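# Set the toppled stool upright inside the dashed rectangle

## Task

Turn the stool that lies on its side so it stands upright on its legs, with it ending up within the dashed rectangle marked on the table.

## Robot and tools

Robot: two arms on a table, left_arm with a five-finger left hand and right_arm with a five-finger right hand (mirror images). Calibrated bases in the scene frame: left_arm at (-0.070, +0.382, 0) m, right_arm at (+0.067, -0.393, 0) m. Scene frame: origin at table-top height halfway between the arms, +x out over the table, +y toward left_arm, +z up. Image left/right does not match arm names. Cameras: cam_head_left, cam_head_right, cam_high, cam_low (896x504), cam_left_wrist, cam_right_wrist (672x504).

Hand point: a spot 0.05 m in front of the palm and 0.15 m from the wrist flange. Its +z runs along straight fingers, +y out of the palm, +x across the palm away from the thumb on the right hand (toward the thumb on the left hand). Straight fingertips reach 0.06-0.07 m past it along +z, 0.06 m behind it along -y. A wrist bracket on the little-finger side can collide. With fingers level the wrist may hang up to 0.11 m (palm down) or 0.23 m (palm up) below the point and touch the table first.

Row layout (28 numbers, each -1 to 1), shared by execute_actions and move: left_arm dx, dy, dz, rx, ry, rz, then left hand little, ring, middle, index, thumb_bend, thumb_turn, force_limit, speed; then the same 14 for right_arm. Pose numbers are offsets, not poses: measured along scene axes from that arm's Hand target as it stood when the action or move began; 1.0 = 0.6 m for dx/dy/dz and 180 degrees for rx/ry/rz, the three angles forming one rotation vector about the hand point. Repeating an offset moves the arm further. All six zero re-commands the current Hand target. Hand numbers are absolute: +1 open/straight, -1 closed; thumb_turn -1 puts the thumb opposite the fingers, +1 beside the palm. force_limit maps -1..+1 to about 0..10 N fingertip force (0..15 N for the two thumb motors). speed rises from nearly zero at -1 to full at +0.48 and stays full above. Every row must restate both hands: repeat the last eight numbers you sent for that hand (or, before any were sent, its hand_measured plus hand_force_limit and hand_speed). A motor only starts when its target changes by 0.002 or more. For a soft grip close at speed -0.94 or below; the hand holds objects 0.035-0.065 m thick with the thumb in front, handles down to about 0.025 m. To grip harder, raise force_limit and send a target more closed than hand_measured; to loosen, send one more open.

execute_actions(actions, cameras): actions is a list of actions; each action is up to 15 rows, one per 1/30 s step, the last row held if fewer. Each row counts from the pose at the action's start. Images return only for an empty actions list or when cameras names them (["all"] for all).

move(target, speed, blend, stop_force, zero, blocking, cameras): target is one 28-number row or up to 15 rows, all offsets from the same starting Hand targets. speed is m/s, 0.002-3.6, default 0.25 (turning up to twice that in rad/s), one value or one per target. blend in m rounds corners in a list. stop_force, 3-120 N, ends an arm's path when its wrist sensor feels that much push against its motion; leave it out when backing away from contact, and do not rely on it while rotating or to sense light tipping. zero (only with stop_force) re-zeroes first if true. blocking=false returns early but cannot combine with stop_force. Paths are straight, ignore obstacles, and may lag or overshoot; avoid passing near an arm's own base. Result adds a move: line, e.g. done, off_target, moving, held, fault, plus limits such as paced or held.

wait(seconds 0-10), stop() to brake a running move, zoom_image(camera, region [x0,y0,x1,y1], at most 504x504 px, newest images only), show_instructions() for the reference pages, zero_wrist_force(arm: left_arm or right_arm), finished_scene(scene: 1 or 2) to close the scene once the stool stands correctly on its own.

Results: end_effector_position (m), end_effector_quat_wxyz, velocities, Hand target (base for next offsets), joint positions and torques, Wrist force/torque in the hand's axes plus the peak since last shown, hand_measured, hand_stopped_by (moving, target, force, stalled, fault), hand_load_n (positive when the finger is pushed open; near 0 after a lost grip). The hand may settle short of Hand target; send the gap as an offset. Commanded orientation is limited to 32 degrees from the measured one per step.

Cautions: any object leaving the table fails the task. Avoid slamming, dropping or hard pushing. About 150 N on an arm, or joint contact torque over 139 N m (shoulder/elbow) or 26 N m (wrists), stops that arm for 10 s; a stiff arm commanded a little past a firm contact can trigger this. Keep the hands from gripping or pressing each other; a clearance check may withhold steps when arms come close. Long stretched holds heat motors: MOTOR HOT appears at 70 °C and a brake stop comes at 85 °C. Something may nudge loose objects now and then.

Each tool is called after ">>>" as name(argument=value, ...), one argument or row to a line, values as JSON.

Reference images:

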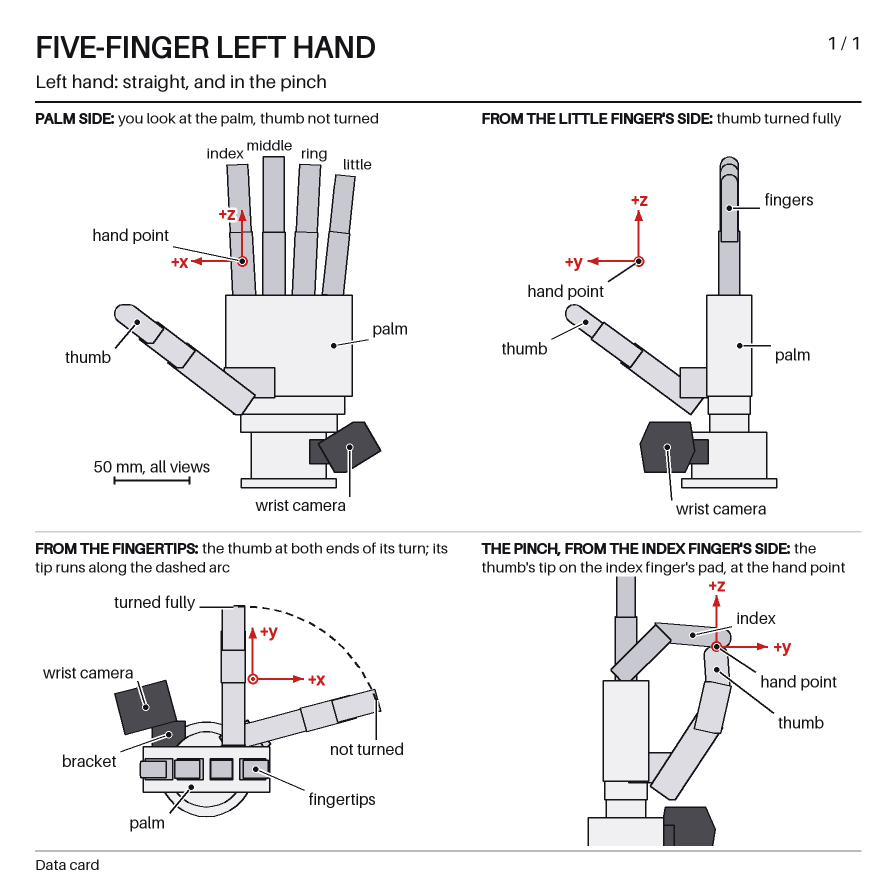

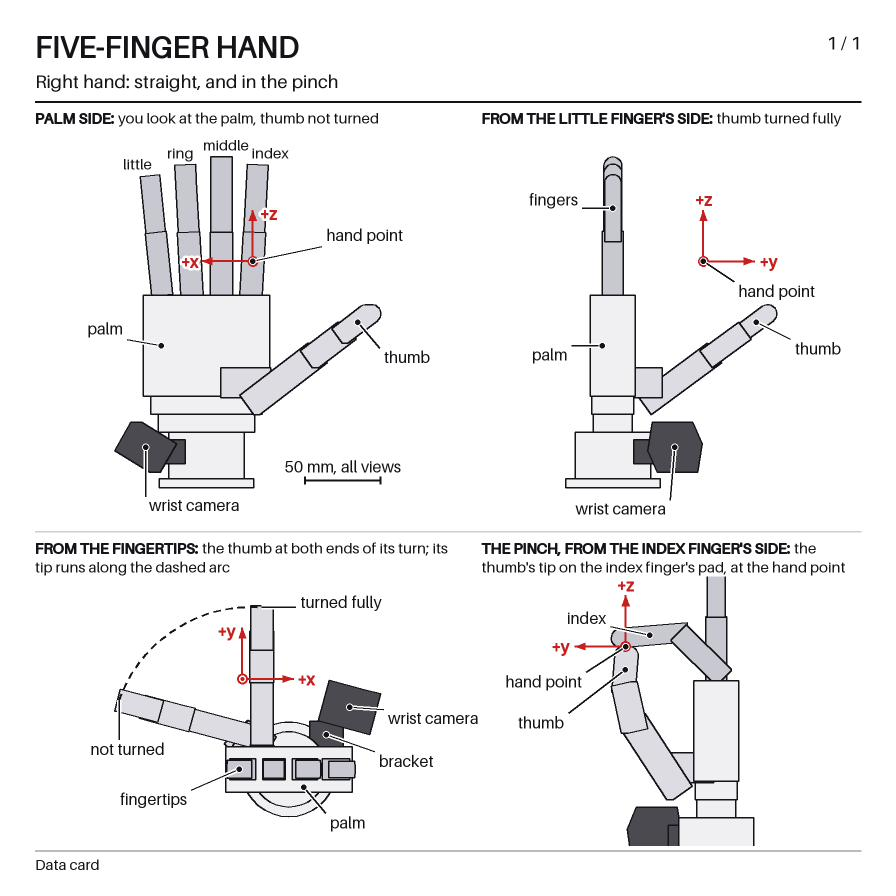

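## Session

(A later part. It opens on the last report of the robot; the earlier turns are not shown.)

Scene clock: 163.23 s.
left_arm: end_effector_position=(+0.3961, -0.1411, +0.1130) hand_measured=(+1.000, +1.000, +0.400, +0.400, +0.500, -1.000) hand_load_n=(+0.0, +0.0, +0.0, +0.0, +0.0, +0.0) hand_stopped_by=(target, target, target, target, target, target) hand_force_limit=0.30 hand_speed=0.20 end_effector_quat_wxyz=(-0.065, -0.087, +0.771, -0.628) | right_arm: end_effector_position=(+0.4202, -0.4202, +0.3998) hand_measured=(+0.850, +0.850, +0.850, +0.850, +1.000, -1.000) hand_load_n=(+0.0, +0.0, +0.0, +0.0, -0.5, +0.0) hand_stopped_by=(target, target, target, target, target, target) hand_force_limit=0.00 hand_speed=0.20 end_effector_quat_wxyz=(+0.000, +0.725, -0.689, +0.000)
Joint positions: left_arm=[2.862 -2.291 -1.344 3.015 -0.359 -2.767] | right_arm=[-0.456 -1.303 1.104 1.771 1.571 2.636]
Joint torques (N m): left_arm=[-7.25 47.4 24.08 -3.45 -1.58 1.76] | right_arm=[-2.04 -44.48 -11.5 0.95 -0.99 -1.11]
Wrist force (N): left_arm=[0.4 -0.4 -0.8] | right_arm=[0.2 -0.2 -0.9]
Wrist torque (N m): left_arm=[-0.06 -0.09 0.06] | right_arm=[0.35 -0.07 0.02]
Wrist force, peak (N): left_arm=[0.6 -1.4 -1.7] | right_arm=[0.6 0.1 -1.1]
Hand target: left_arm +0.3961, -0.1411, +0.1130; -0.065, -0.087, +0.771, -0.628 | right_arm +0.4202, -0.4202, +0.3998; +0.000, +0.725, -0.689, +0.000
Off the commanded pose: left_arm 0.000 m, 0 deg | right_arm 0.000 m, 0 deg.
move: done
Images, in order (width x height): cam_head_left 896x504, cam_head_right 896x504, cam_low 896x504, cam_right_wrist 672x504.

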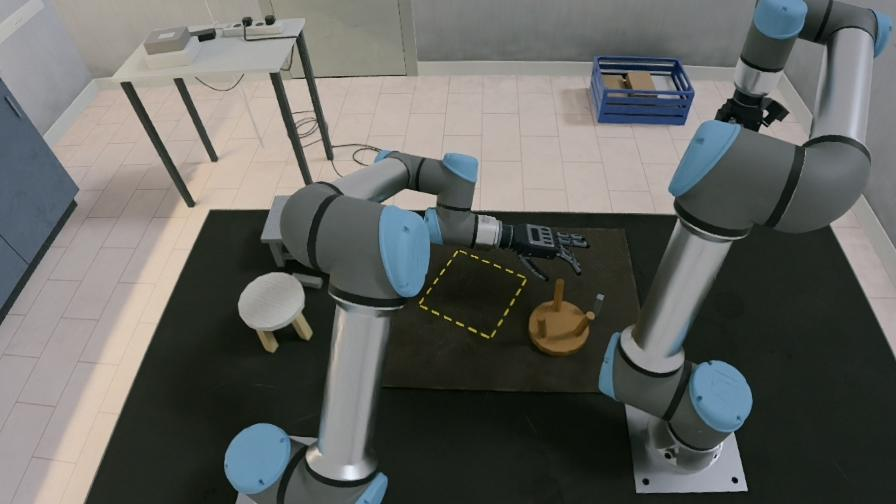

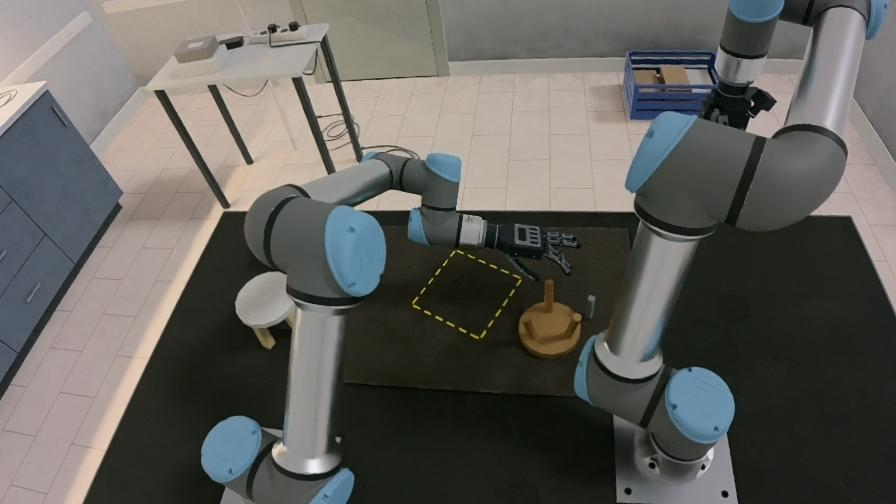

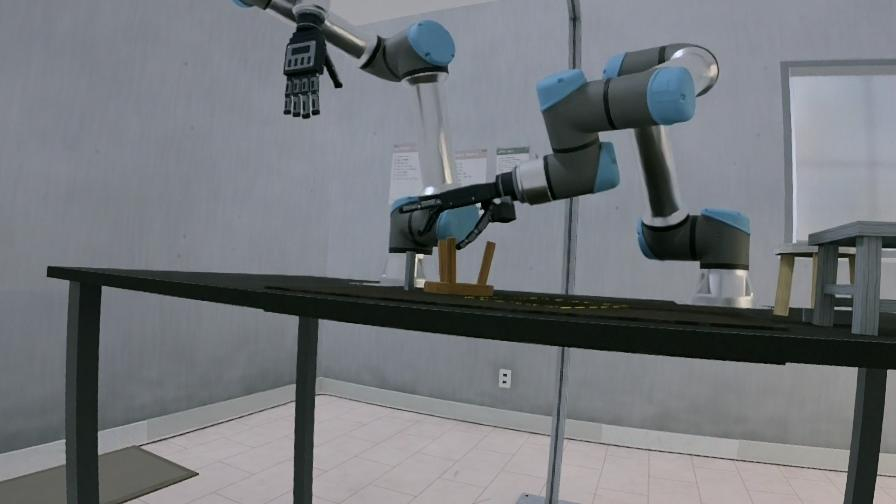

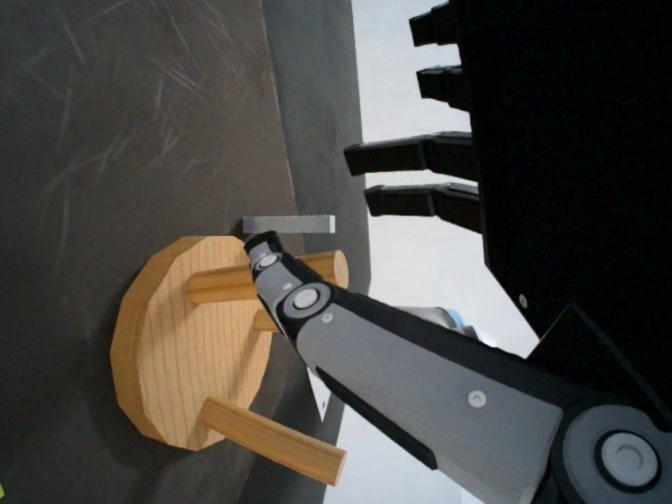

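>>> move(
  target=[-0.0333,0.003,0,0,0,0,1,1,0.4,0.4,0.5,-1,0.3,0.2,0,0,0,0,0,0,0.85,0.85,0.85,0.85,1,-1,0.0,0.2],
  speed=0.05,
  stop_force=3,
  cameras=["cam_head_left","cam_head_right","cam_low","cam_right_wrist"],
)

>>> zoom_image(
  camera="cam_head_left",
  region=[520, 230, 620, 330],
)

>>> zoom_image(
  camera="cam_low",
  region=[390, 180, 530, 310],
)

>>> zoom_image(
  camera="cam_right_wrist",
  region=[180, 150, 400, 350],
)

Scene clock: 175.83 s.
left_arm: end_effector_position=(+0.3761, -0.1393, +0.1130) hand_measured=(+1.000, +1.000, +0.400, +0.400, +0.500, -1.000) hand_load_n=(+0.0, +0.0, +0.0, +0.0, +0.0, +0.0) hand_stopped_by=(target, target, target, target, target, target) hand_force_limit=0.30 hand_speed=0.20 end_effector_quat_wxyz=(-0.065, -0.087, +0.771, -0.628) | right_arm: end_effector_position=(+0.4202, -0.4202, +0.3998) hand_measured=(+0.850, +0.850, +0.850, +0.850, +1.000, -1.000) hand_load_n=(+0.0, +0.0, +0.0, +0.0, +0.0, +0.0) hand_stopped_by=(target, target, target, target, target, target) hand_force_limit=0.00 hand_speed=0.20 end_effector_quat_wxyz=(+0.000, +0.725, -0.689, +0.000)
Joint positions: left_arm=[2.854 -2.249 -1.417 3.057 -0.365 -2.779] | right_arm=[-0.456 -1.303 1.104 1.771 1.571 2.636]
Joint torques (N m): left_arm=[9.53 37.13 23.6 -3.54 2.71 1.57] | right_arm=[-6.33 -43.82 -11.67 1.04 -2.27 -1.23]
Wrist force (N): left_arm=[0.6 0.0 -0.7] | right_arm=[0.3 0.1 -0.6]
Wrist torque (N m): left_arm=[0.01 -0.09 0.03] | right_arm=[0.36 -0.09 0.04]
Wrist force, peak (N): left_arm=[1.0 0.2 -0.8] | right_arm=[0.7 -0.4 -0.8]
Hand target: left_arm +0.3761, -0.1393, +0.1130; -0.065, -0.087, +0.771, -0.628 | right_arm +0.4202, -0.4202, +0.3998; +0.000, +0.725, -0.689, +0.000
Off the commanded pose: left_arm 0.000 m, 0 deg | right_arm 0.000 m, 0 deg.
move: done
Images, in order (width x height): cam_head_left 896x504, cam_head_right 896x504, cam_low 896x504, cam_right_wrist 672x504.

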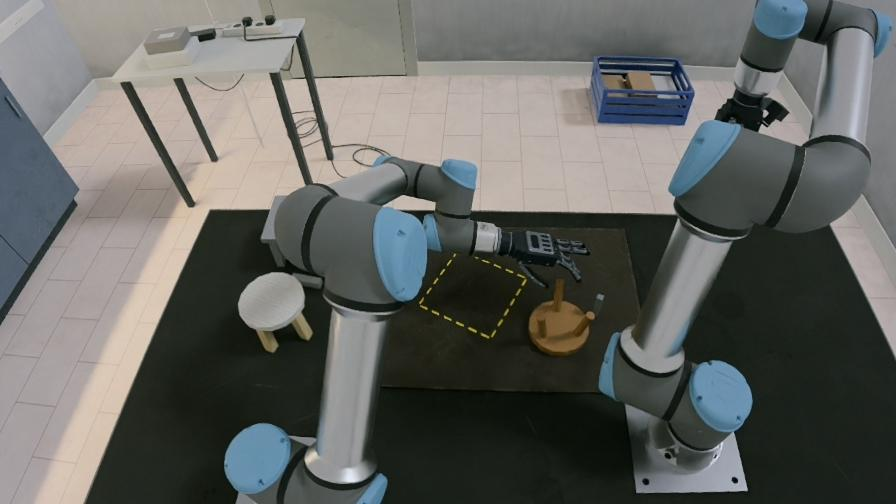

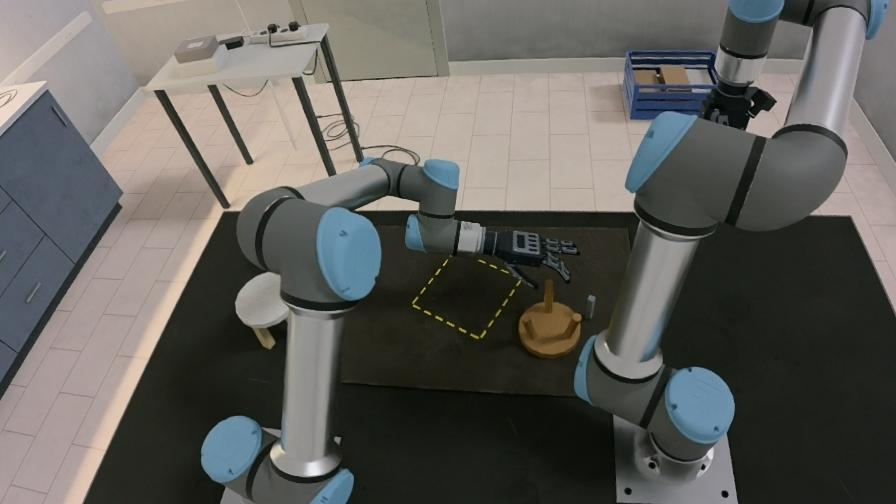

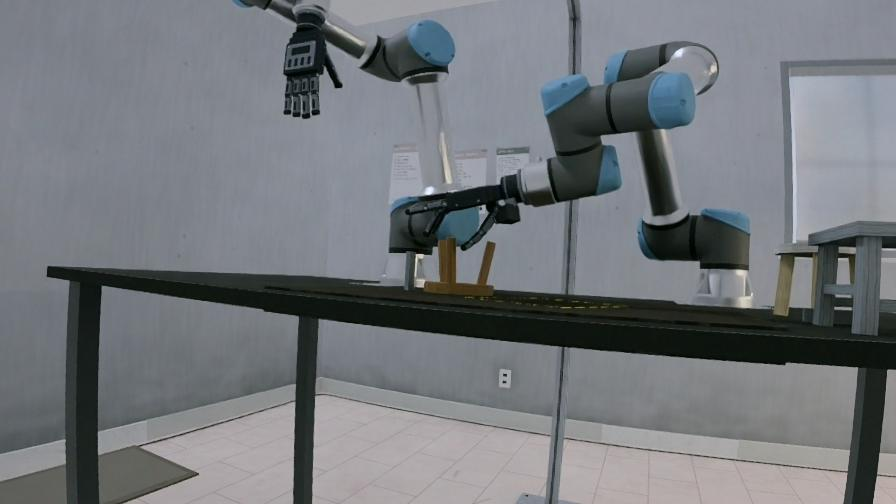

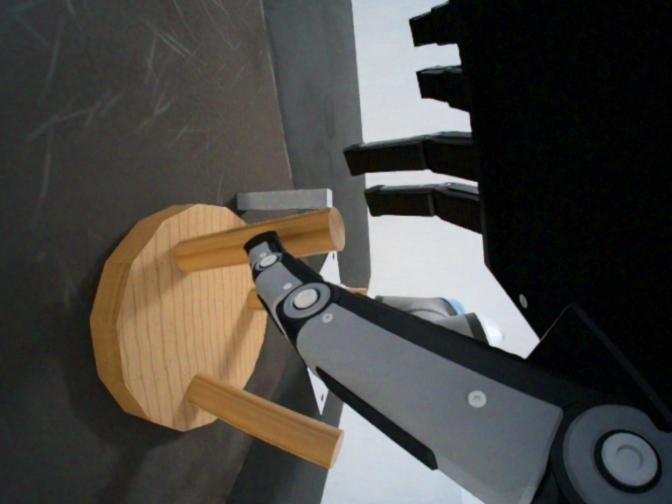

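Scaled by 5.040 from the camera's 896x504 image, which has a finer 1280x720 frame.

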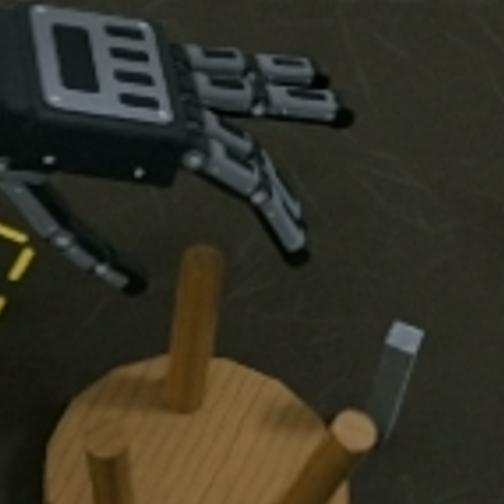

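Scaled by 3.600 from the camera's 896x504 image, which has a finer 1280x720 frame.

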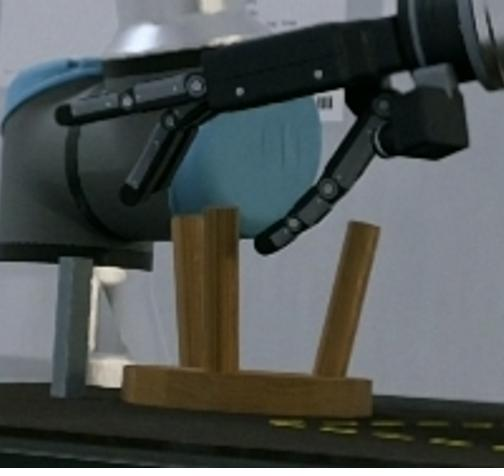

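Scaled by 2.291 from the camera's 672x504 image, which has a finer 960x720 frame.

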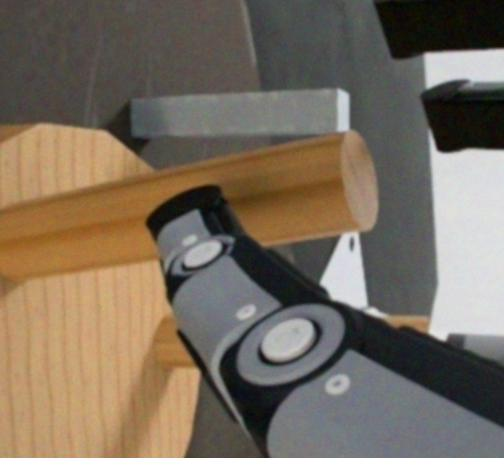

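>>> move(
  target=[0,-0.0083,-0.0392,0,0,0,1,1,0.4,0.4,0.5,-1,0.3,0.2,0,0,0,0,0,0,0.85,0.85,0.85,0.85,1,-1,0.0,0.2],
  speed=0.05,
  stop_force=3,
  cameras=["cam_head_left","cam_head_right","cam_low","cam_right_wrist"],
)

>>> zoom_image(
  camera="cam_head_left",
  region=[520, 230, 620, 330],
)

>>> zoom_image(
  camera="cam_low",
  region=[390, 180, 530, 310],
)

>>> zoom_image(
  camera="cam_right_wrist",
  region=[180, 150, 400, 350],
)

Scene clock: 189.00 s.
left_arm: end_effector_position=(+0.3761, -0.1442, +0.0894) hand_measured=(+1.000, +1.000, +0.400, +0.400, +0.500, -1.000) hand_load_n=(+0.0, +0.0, +0.0, +0.0, +0.0, +0.5) hand_stopped_by=(target, target, target, target, target, target) hand_force_limit=0.30 hand_speed=0.20 end_effector_quat_wxyz=(-0.065, -0.087, +0.771, -0.628) | right_arm: end_effector_position=(+0.4202, -0.4202, +0.3998) hand_measured=(+0.850, +0.850, +0.850, +0.850, +1.000, -1.000) hand_load_n=(+0.0, +0.0, +0.0, +0.0, +0.0, +0.0) hand_stopped_by=(target, target, target, target, target, target) hand_force_limit=0.00 hand_speed=0.20 end_effector_quat_wxyz=(+0.000, +0.725, -0.689, +0.000)
Joint positions: left_arm=[2.846 -2.28 -1.429 3.113 -0.372 -2.792] | right_arm=[-0.456 -1.303 1.104 1.771 1.571 2.636]
Joint torques (N m): left_arm=[9.46 51.03 22.78 -3.22 2.85 1.84] | right_arm=[-6.73 -43.18 -11.51 1.03 -2.72 -1.11]
Wrist force (N): left_arm=[0.7 -0.1 -0.6] | right_arm=[0.1 -0.1 -0.8]
Wrist torque (N m): left_arm=[0.01 -0.10 0.03] | right_arm=[0.36 -0.05 0.01]
Wrist force, peak (N): left_arm=[1.0 -0.6 -0.8] | right_arm=[0.1 0.0 -1.2]
Hand target: left_arm +0.3761, -0.1442, +0.0894; -0.065, -0.087, +0.771, -0.628 | right_arm +0.4202, -0.4202, +0.3998; +0.000, +0.725, -0.689, +0.000
Off the commanded pose: left_arm 0.000 m, 0 deg | right_arm 0.000 m, 0 deg.
move: done
Images, in order (width x height): cam_head_left 896x504, cam_head_right 896x504, cam_low 896x504, cam_right_wrist 672x504.

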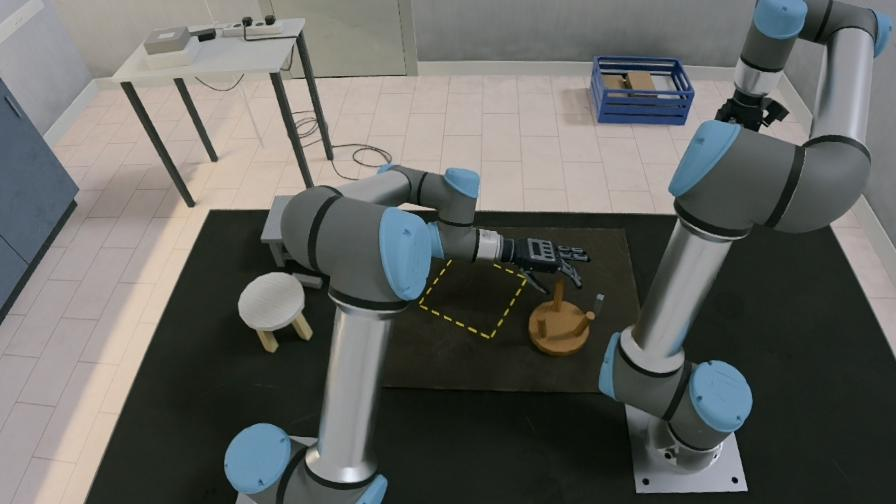

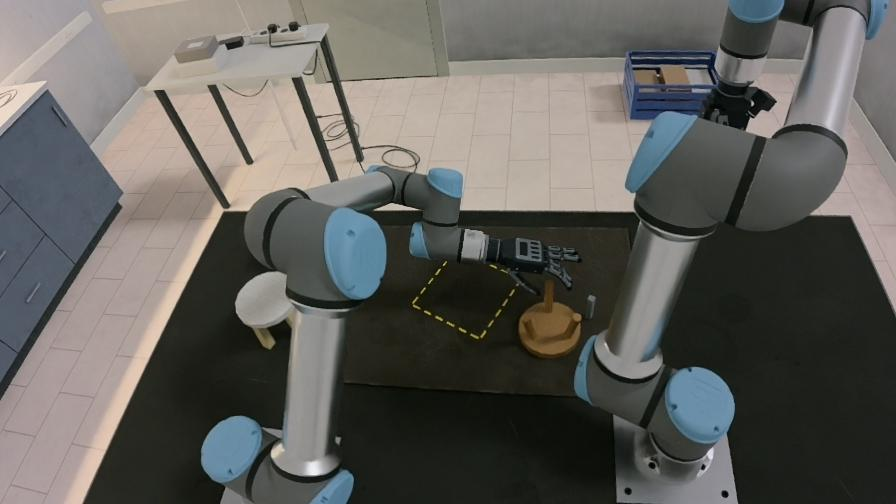

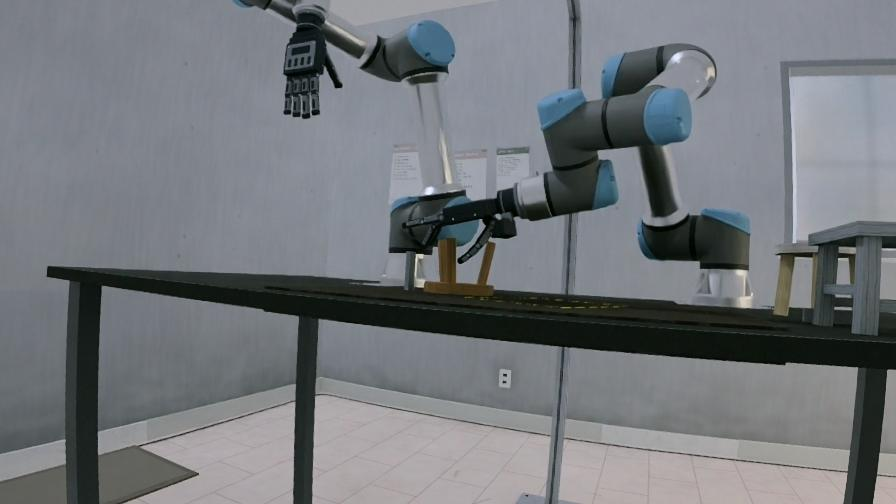

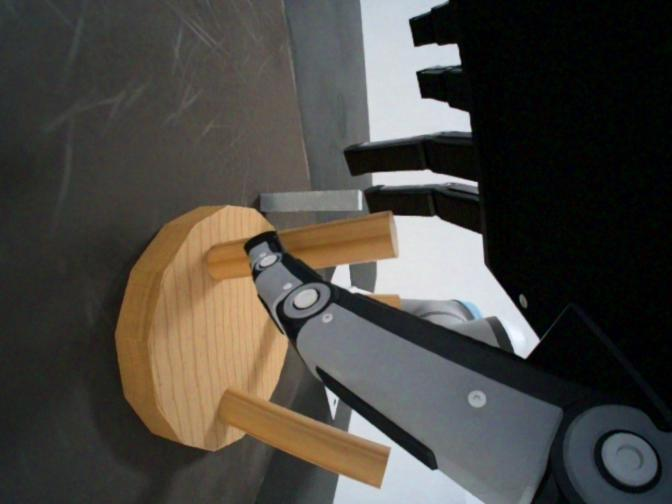

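Scaled by 5.040 from the camera's 896x504 image, which has a finer 1280x720 frame.

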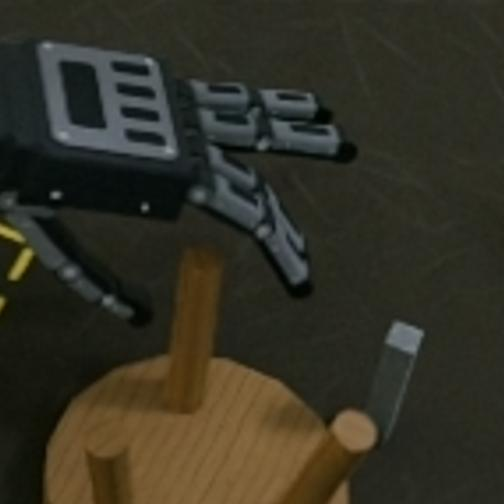

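Scaled by 3.600 from the camera's 896x504 image, which has a finer 1280x720 frame.

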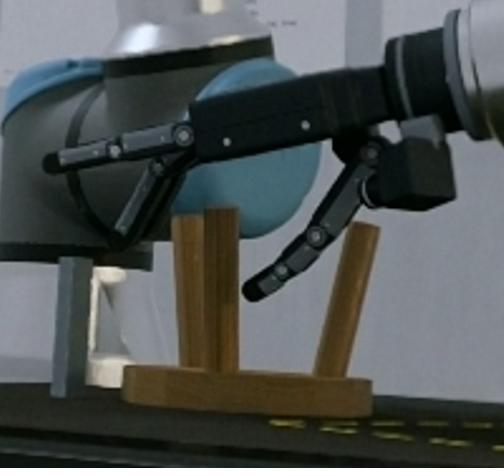

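Scaled by 2.291 from the camera's 672x504 image, which has a finer 960x720 frame.

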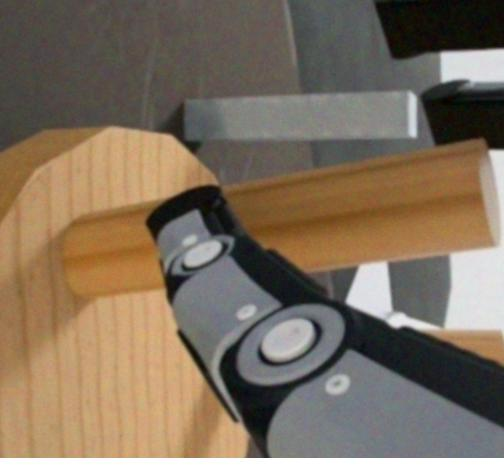

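>>> move(
  target=[-0.005,0,0,0,0,0,1,1,0.1,0.1,0.25,-1,0.3,0.0,0,0,0,0,0,0,0.85,0.85,0.85,0.85,1,-1,0.0,0.2],
  speed=0.05,
  cameras=["cam_head_left","cam_low","cam_right_wrist"],
)

>>> zoom_image(
  camera="cam_right_wrist",
  region=[180, 150, 460, 350],
)

>>> zoom_image(
  camera="cam_head_left",
  region=[520, 230, 620, 330],
)

Scene clock: 196.77 s.
left_arm: end_effector_position=(+0.3730, -0.1442, +0.0894) hand_measured=(+1.000, +1.000, +0.100, +0.100, +0.250, -1.000) hand_load_n=(+0.0, +0.0, +0.0, +0.0, +0.5, +0.0) hand_stopped_by=(target, target, target, target, target, target) hand_force_limit=0.30 hand_speed=0.00 end_effector_quat_wxyz=(-0.065, -0.087, +0.771, -0.628) | right_arm: end_effector_position=(+0.4202, -0.4202, +0.3998) hand_measured=(+0.850, +0.850, +0.850, +0.850, +1.000, -1.000) hand_load_n=(+0.0, +0.0, +0.0, +0.0, +0.0, +0.0) hand_stopped_by=(target, target, target, target, target, target) hand_force_limit=0.00 hand_speed=0.20 end_effector_quat_wxyz=(+0.000, +0.725, -0.689, +0.000)
Joint positions: left_arm=[2.844 -2.274 -1.439 3.12 -0.373 -2.795] | right_arm=[-0.456 -1.303 1.104 1.771 1.571 2.636]
Joint torques (N m): left_arm=[-7.26 43.28 19.93 1.11 -1.5 -1.91] | right_arm=[-6.97 -43.21 -11.13 1 -2.82 -1.19]
Wrist force (N): left_arm=[0.7 -0.3 -0.4] | right_arm=[0.2 -0.1 -0.7]
Wrist torque (N m): left_arm=[-0.04 -0.10 0.05] | right_arm=[0.34 -0.08 0.02]
Wrist force, peak (N): left_arm=[1.0 0.0 -0.6] | right_arm=[0.3 -0.5 -1.1]
Hand target: left_arm +0.3731, -0.1442, +0.0894; -0.065, -0.087, +0.771, -0.628 | right_arm +0.4202, -0.4202, +0.3998; +0.000, +0.725, -0.689, +0.000
Off the commanded pose: left_arm 0.000 m, 0 deg | right_arm 0.000 m, 0 deg.
move: done
Images, in order (width x height): cam_head_left 896x504, cam_low 896x504, cam_right_wrist 672x504.

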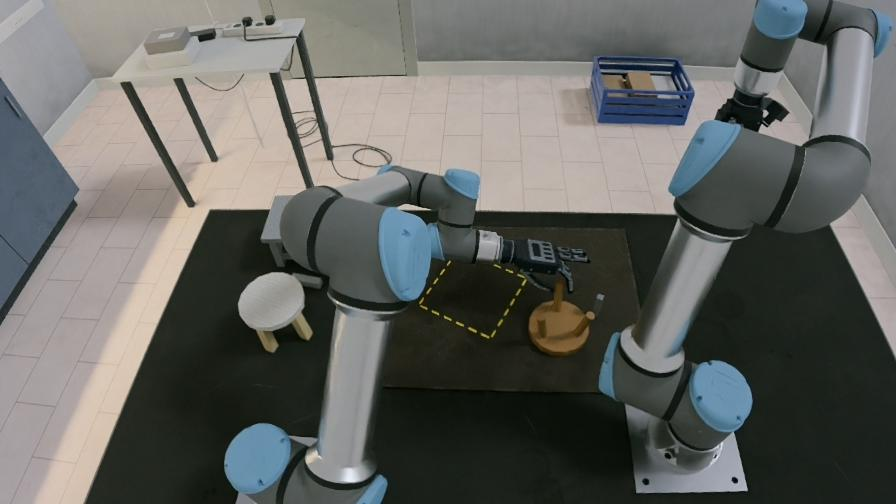

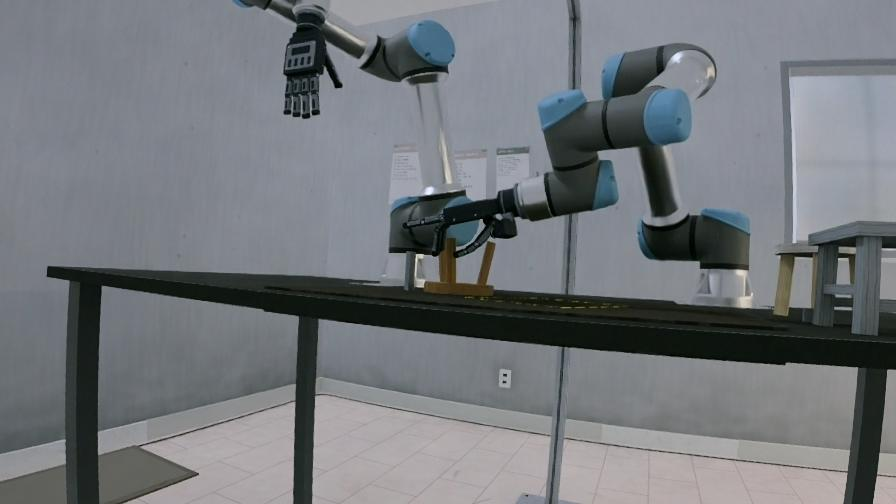

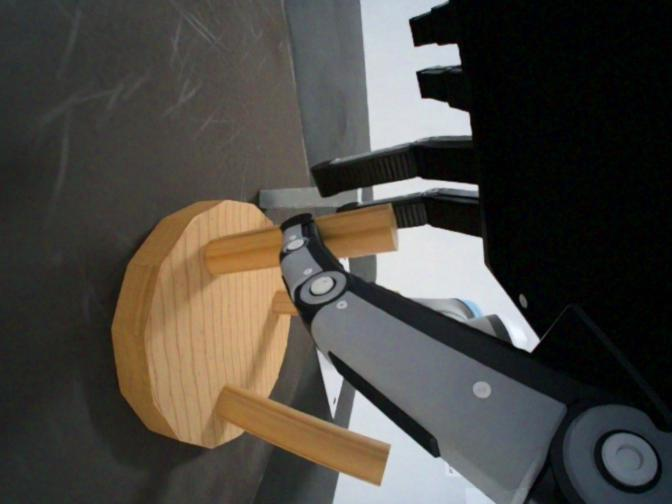

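Scaled by 1.800 from the camera's 672x504 image, which has a finer 960x720 frame.

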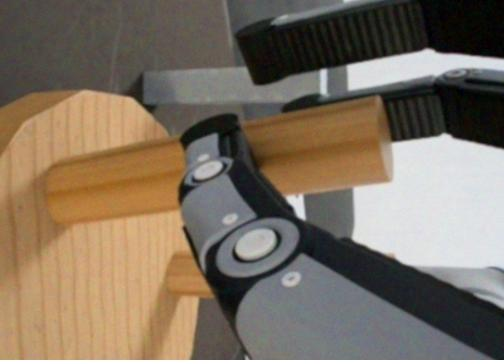

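Scaled by 5.040 from the camera's 896x504 image, which has a finer 1280x720 frame.

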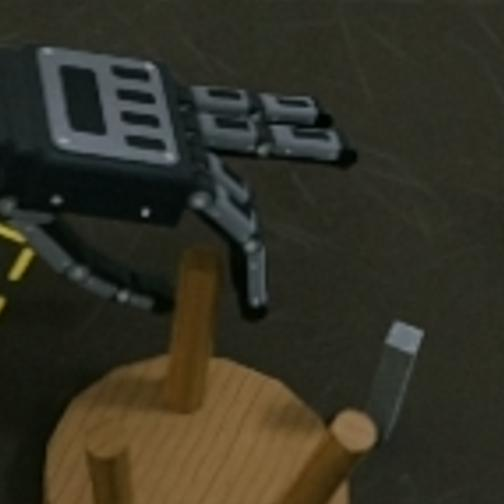

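>>> move(
  target=[-0.0117,0.005,0,0,0,0,1,1,0.1,0.1,0.25,-1,0.3,0.0,0,0,0,0,0,0,0.85,0.85,0.85,0.85,1,-1,0.0,0.2],
  speed=0.05,
  cameras=["cam_head_left","cam_low","cam_right_wrist"],
)

>>> zoom_image(
  camera="cam_right_wrist",
  region=[180, 150, 460, 350],
)

>>> zoom_image(
  camera="cam_head_left",
  region=[520, 230, 620, 330],
)

Scene clock: 203.50 s.
left_arm: end_effector_position=(+0.3660, -0.1412, +0.0895) hand_measured=(+1.000, +1.000, +0.100, +0.100, +0.250, -1.000) hand_load_n=(+0.0, +0.0, +0.0, +0.0, +0.0, +0.0) hand_stopped_by=(target, target, target, target, target, target) hand_force_limit=0.30 hand_speed=0.00 end_effector_quat_wxyz=(-0.065, -0.087, +0.771, -0.628) | right_arm: end_effector_position=(+0.4202, -0.4202, +0.3998) hand_measured=(+0.850, +0.850, +0.850, +0.850, +1.000, -1.000) hand_load_n=(+0.0, +0.0, +0.0, +0.0, +0.0, +0.0) hand_stopped_by=(target, target, target, target, target, target) hand_force_limit=0.00 hand_speed=0.20 end_effector_quat_wxyz=(+0.000, +0.725, -0.689, +0.000)
Joint positions: left_arm=[2.846 -2.259 -1.467 3.131 -0.372 -2.793] | right_arm=[-0.456 -1.303 1.104 1.771 1.571 2.636]
Joint torques (N m): left_arm=[8.8 36.29 22.52 0.22 2.58 0.09] | right_arm=[-7.33 -43.26 -11.51 1.01 -2.69 -1.2]
Wrist force (N): left_arm=[0.7 -0.5 -0.6] | right_arm=[0.1 -0.2 -0.8]
Wrist torque (N m): left_arm=[-0.05 -0.11 -0.06] | right_arm=[0.34 -0.05 0.01]
Wrist force, peak (N): left_arm=[0.9 -0.4 -0.5] | right_arm=[0.3 -0.3 -1.2]
Hand target: left_arm +0.3661, -0.1412, +0.0894; -0.065, -0.087, +0.771, -0.628 | right_arm +0.4202, -0.4202, +0.3998; +0.000, +0.725, -0.689, +0.000
Off the commanded pose: left_arm 0.000 m, 0 deg | right_arm 0.000 m, 0 deg.
move: done
Images, in order (width x height): cam_head_left 896x504, cam_low 896x504, cam_right_wrist 672x504.

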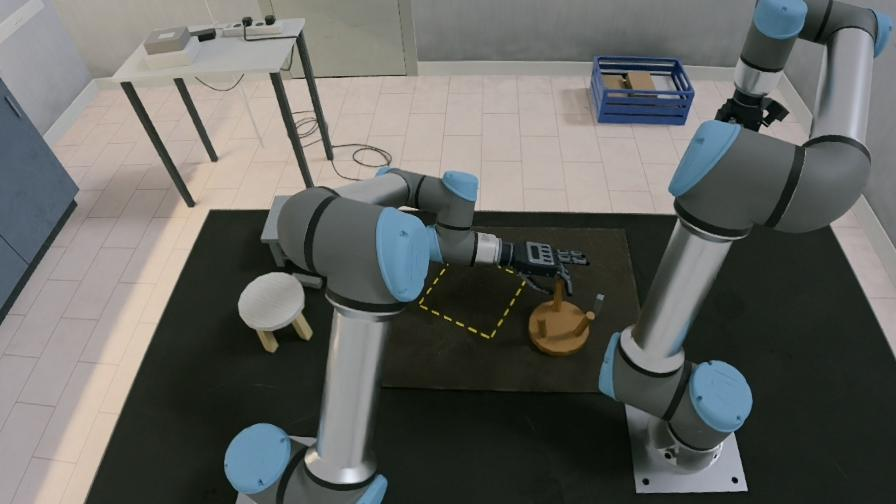

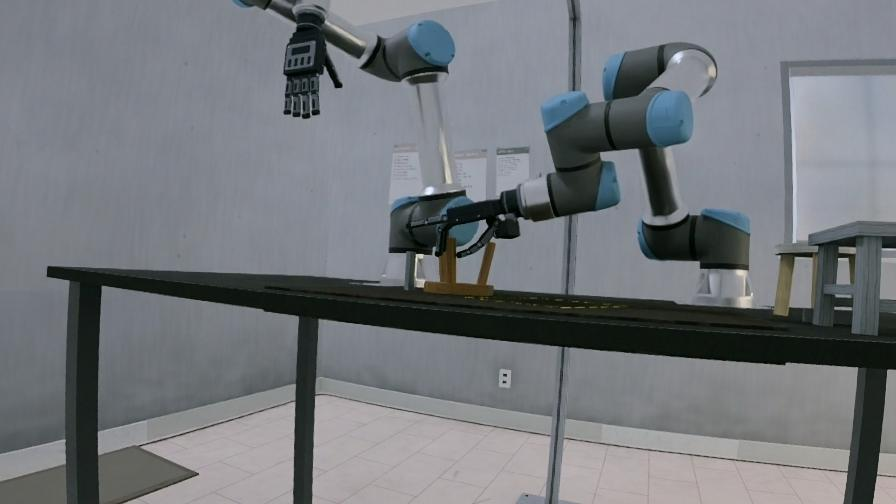

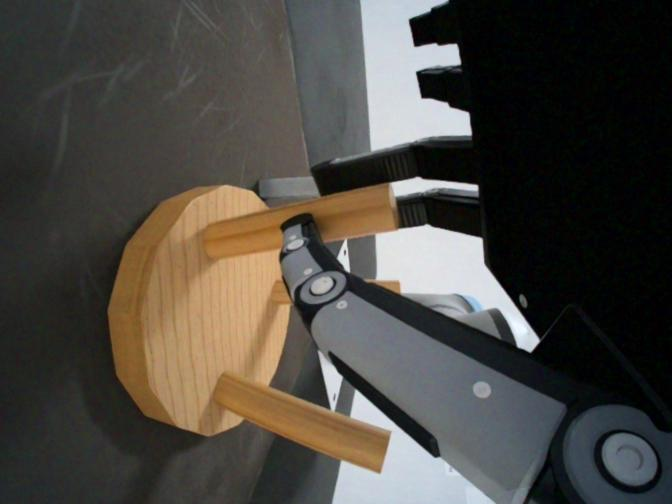

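Scaled by 1.800 from the camera's 672x504 image, which has a finer 960x720 frame.

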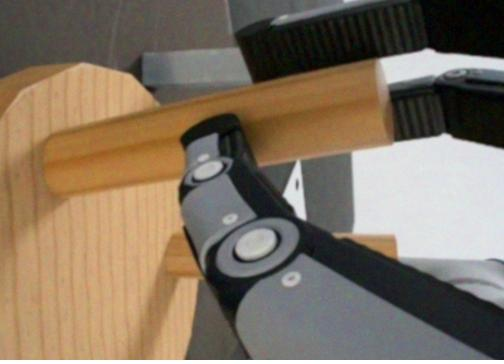

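Scaled by 5.040 from the camera's 896x504 image, which has a finer 1280x720 frame.

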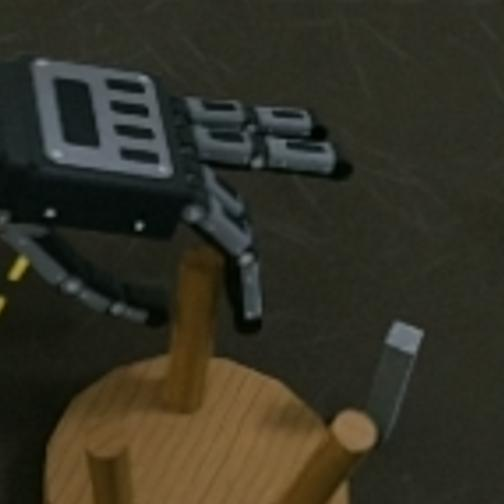

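>>> move(
  target=[0,0,0,0,0,0,1,1,-0.3,-0.3,-0.1,-1,0.5,-0.85,0,0,0,0,0,0,0.85,0.85,0.85,0.85,1,-1,0.0,0.2],
  speed=0.05,
  cameras=["cam_head_left","cam_low","cam_right_wrist"],
)

>>> zoom_image(
  camera="cam_right_wrist",
  region=[180, 150, 460, 350],
)

>>> zoom_image(
  camera="cam_head_left",
  region=[520, 230, 620, 330],
)

Scene clock: 207.13 s.
left_arm: end_effector_position=(+0.3661, -0.1412, +0.0895) hand_measured=(+1.000, +1.000, -0.034, -0.048, +0.172, -1.000) hand_load_n=(+0.0, +0.0, +8.5, +10.0, +10.0, +1.0) hand_stopped_by=(target, target, force, force, force, target) hand_force_limit=0.50 hand_speed=-0.85 end_effector_quat_wxyz=(-0.065, -0.087, +0.771, -0.628) | right_arm: end_effector_position=(+0.4202, -0.4202, +0.3998) hand_measured=(+0.850, +0.850, +0.850, +0.850, +1.000, -1.000) hand_load_n=(+0.0, +0.0, +0.0, +0.0, +0.0, +0.0) hand_stopped_by=(target, target, target, target, target, target) hand_force_limit=0.00 hand_speed=0.20 end_effector_quat_wxyz=(+0.000, +0.725, -0.689, +0.000)
Joint positions: left_arm=[2.846 -2.26 -1.467 3.13 -0.372 -2.793] | right_arm=[-0.456 -1.303 1.104 1.771 1.571 2.636]
Joint torques (N m): left_arm=[-3.9 36.96 15.79 -3.32 -0.92 -1.38] | right_arm=[-6.94 -43.41 -11.46 1.09 -2.73 -1.14]
Wrist force (N): left_arm=[-0.4 -6.5 2.0] | right_arm=[0.1 -0.3 -0.8]
Wrist torque (N m): left_arm=[-0.18 -0.09 0.00] | right_arm=[0.32 -0.06 0.01]
Wrist force, peak (N): left_arm=[-0.1 -8.2 2.7] | right_arm=[0.9 -0.4 -0.8]
Hand target: left_arm +0.3661, -0.1412, +0.0894; -0.065, -0.087, +0.771, -0.628 | right_arm +0.4202, -0.4202, +0.3998; +0.000, +0.725, -0.689, +0.000
Off the commanded pose: left_arm 0.000 m, 0 deg | right_arm 0.000 m, 0 deg.
move: done
Images, in order (width x height): cam_head_left 896x504, cam_low 896x504, cam_right_wrist 672x504.

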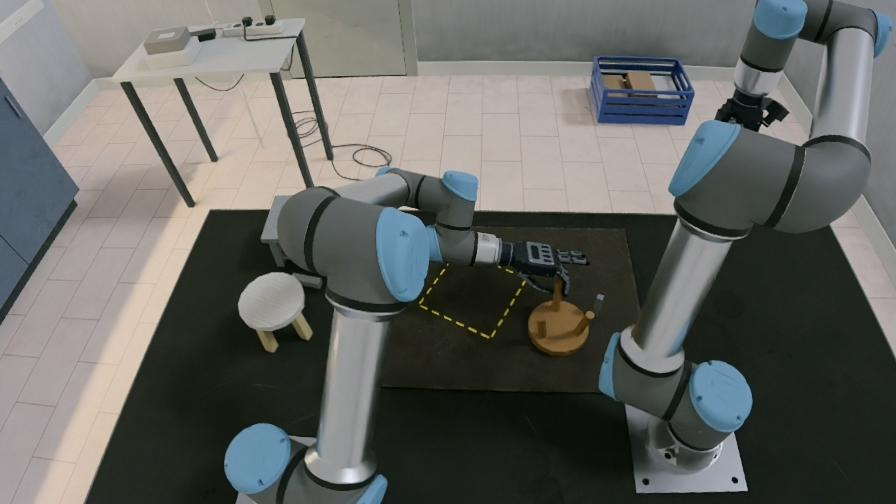

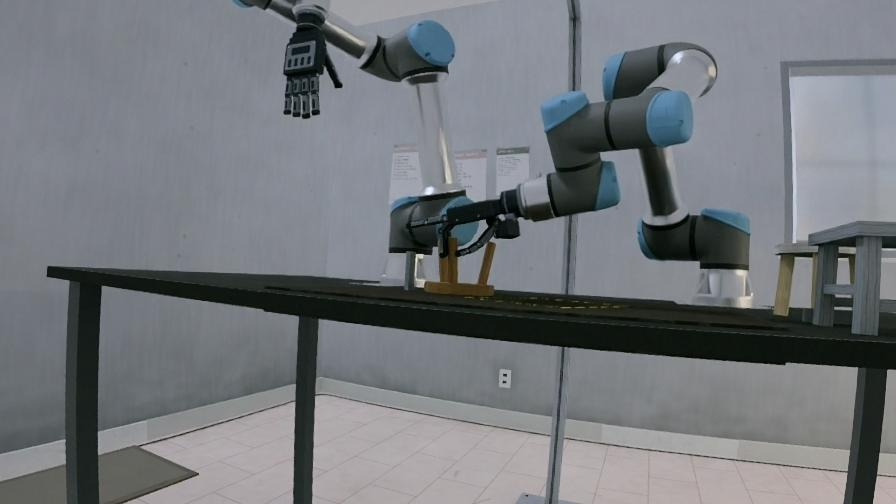

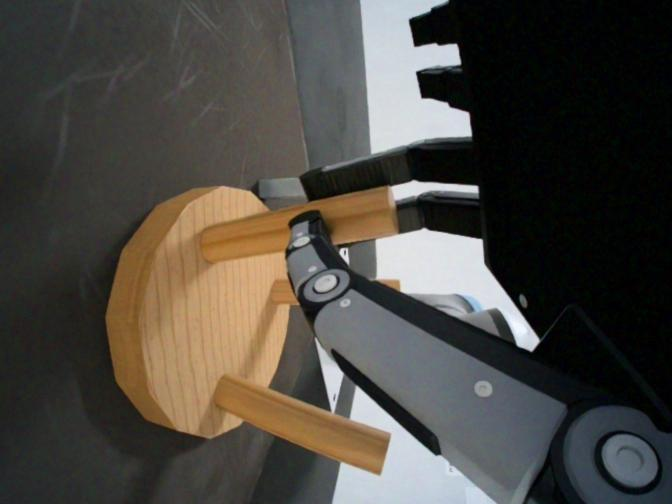

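Scaled by 1.800 from the camera's 672x504 image, which has a finer 960x720 frame.

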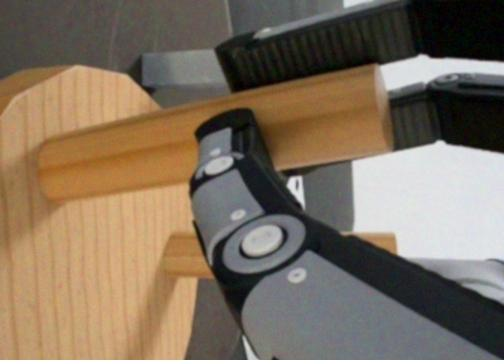

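Scaled by 5.040 from the camera's 896x504 image, which has a finer 1280x720 frame.

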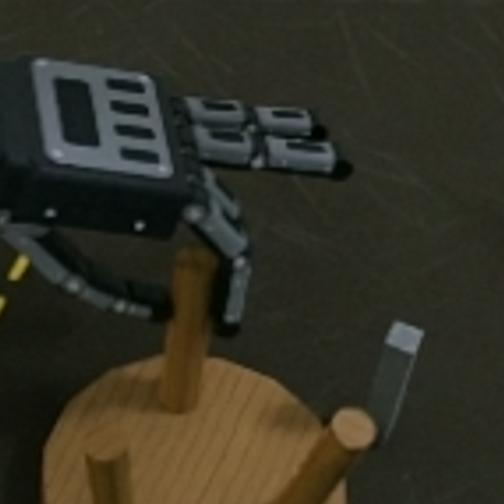

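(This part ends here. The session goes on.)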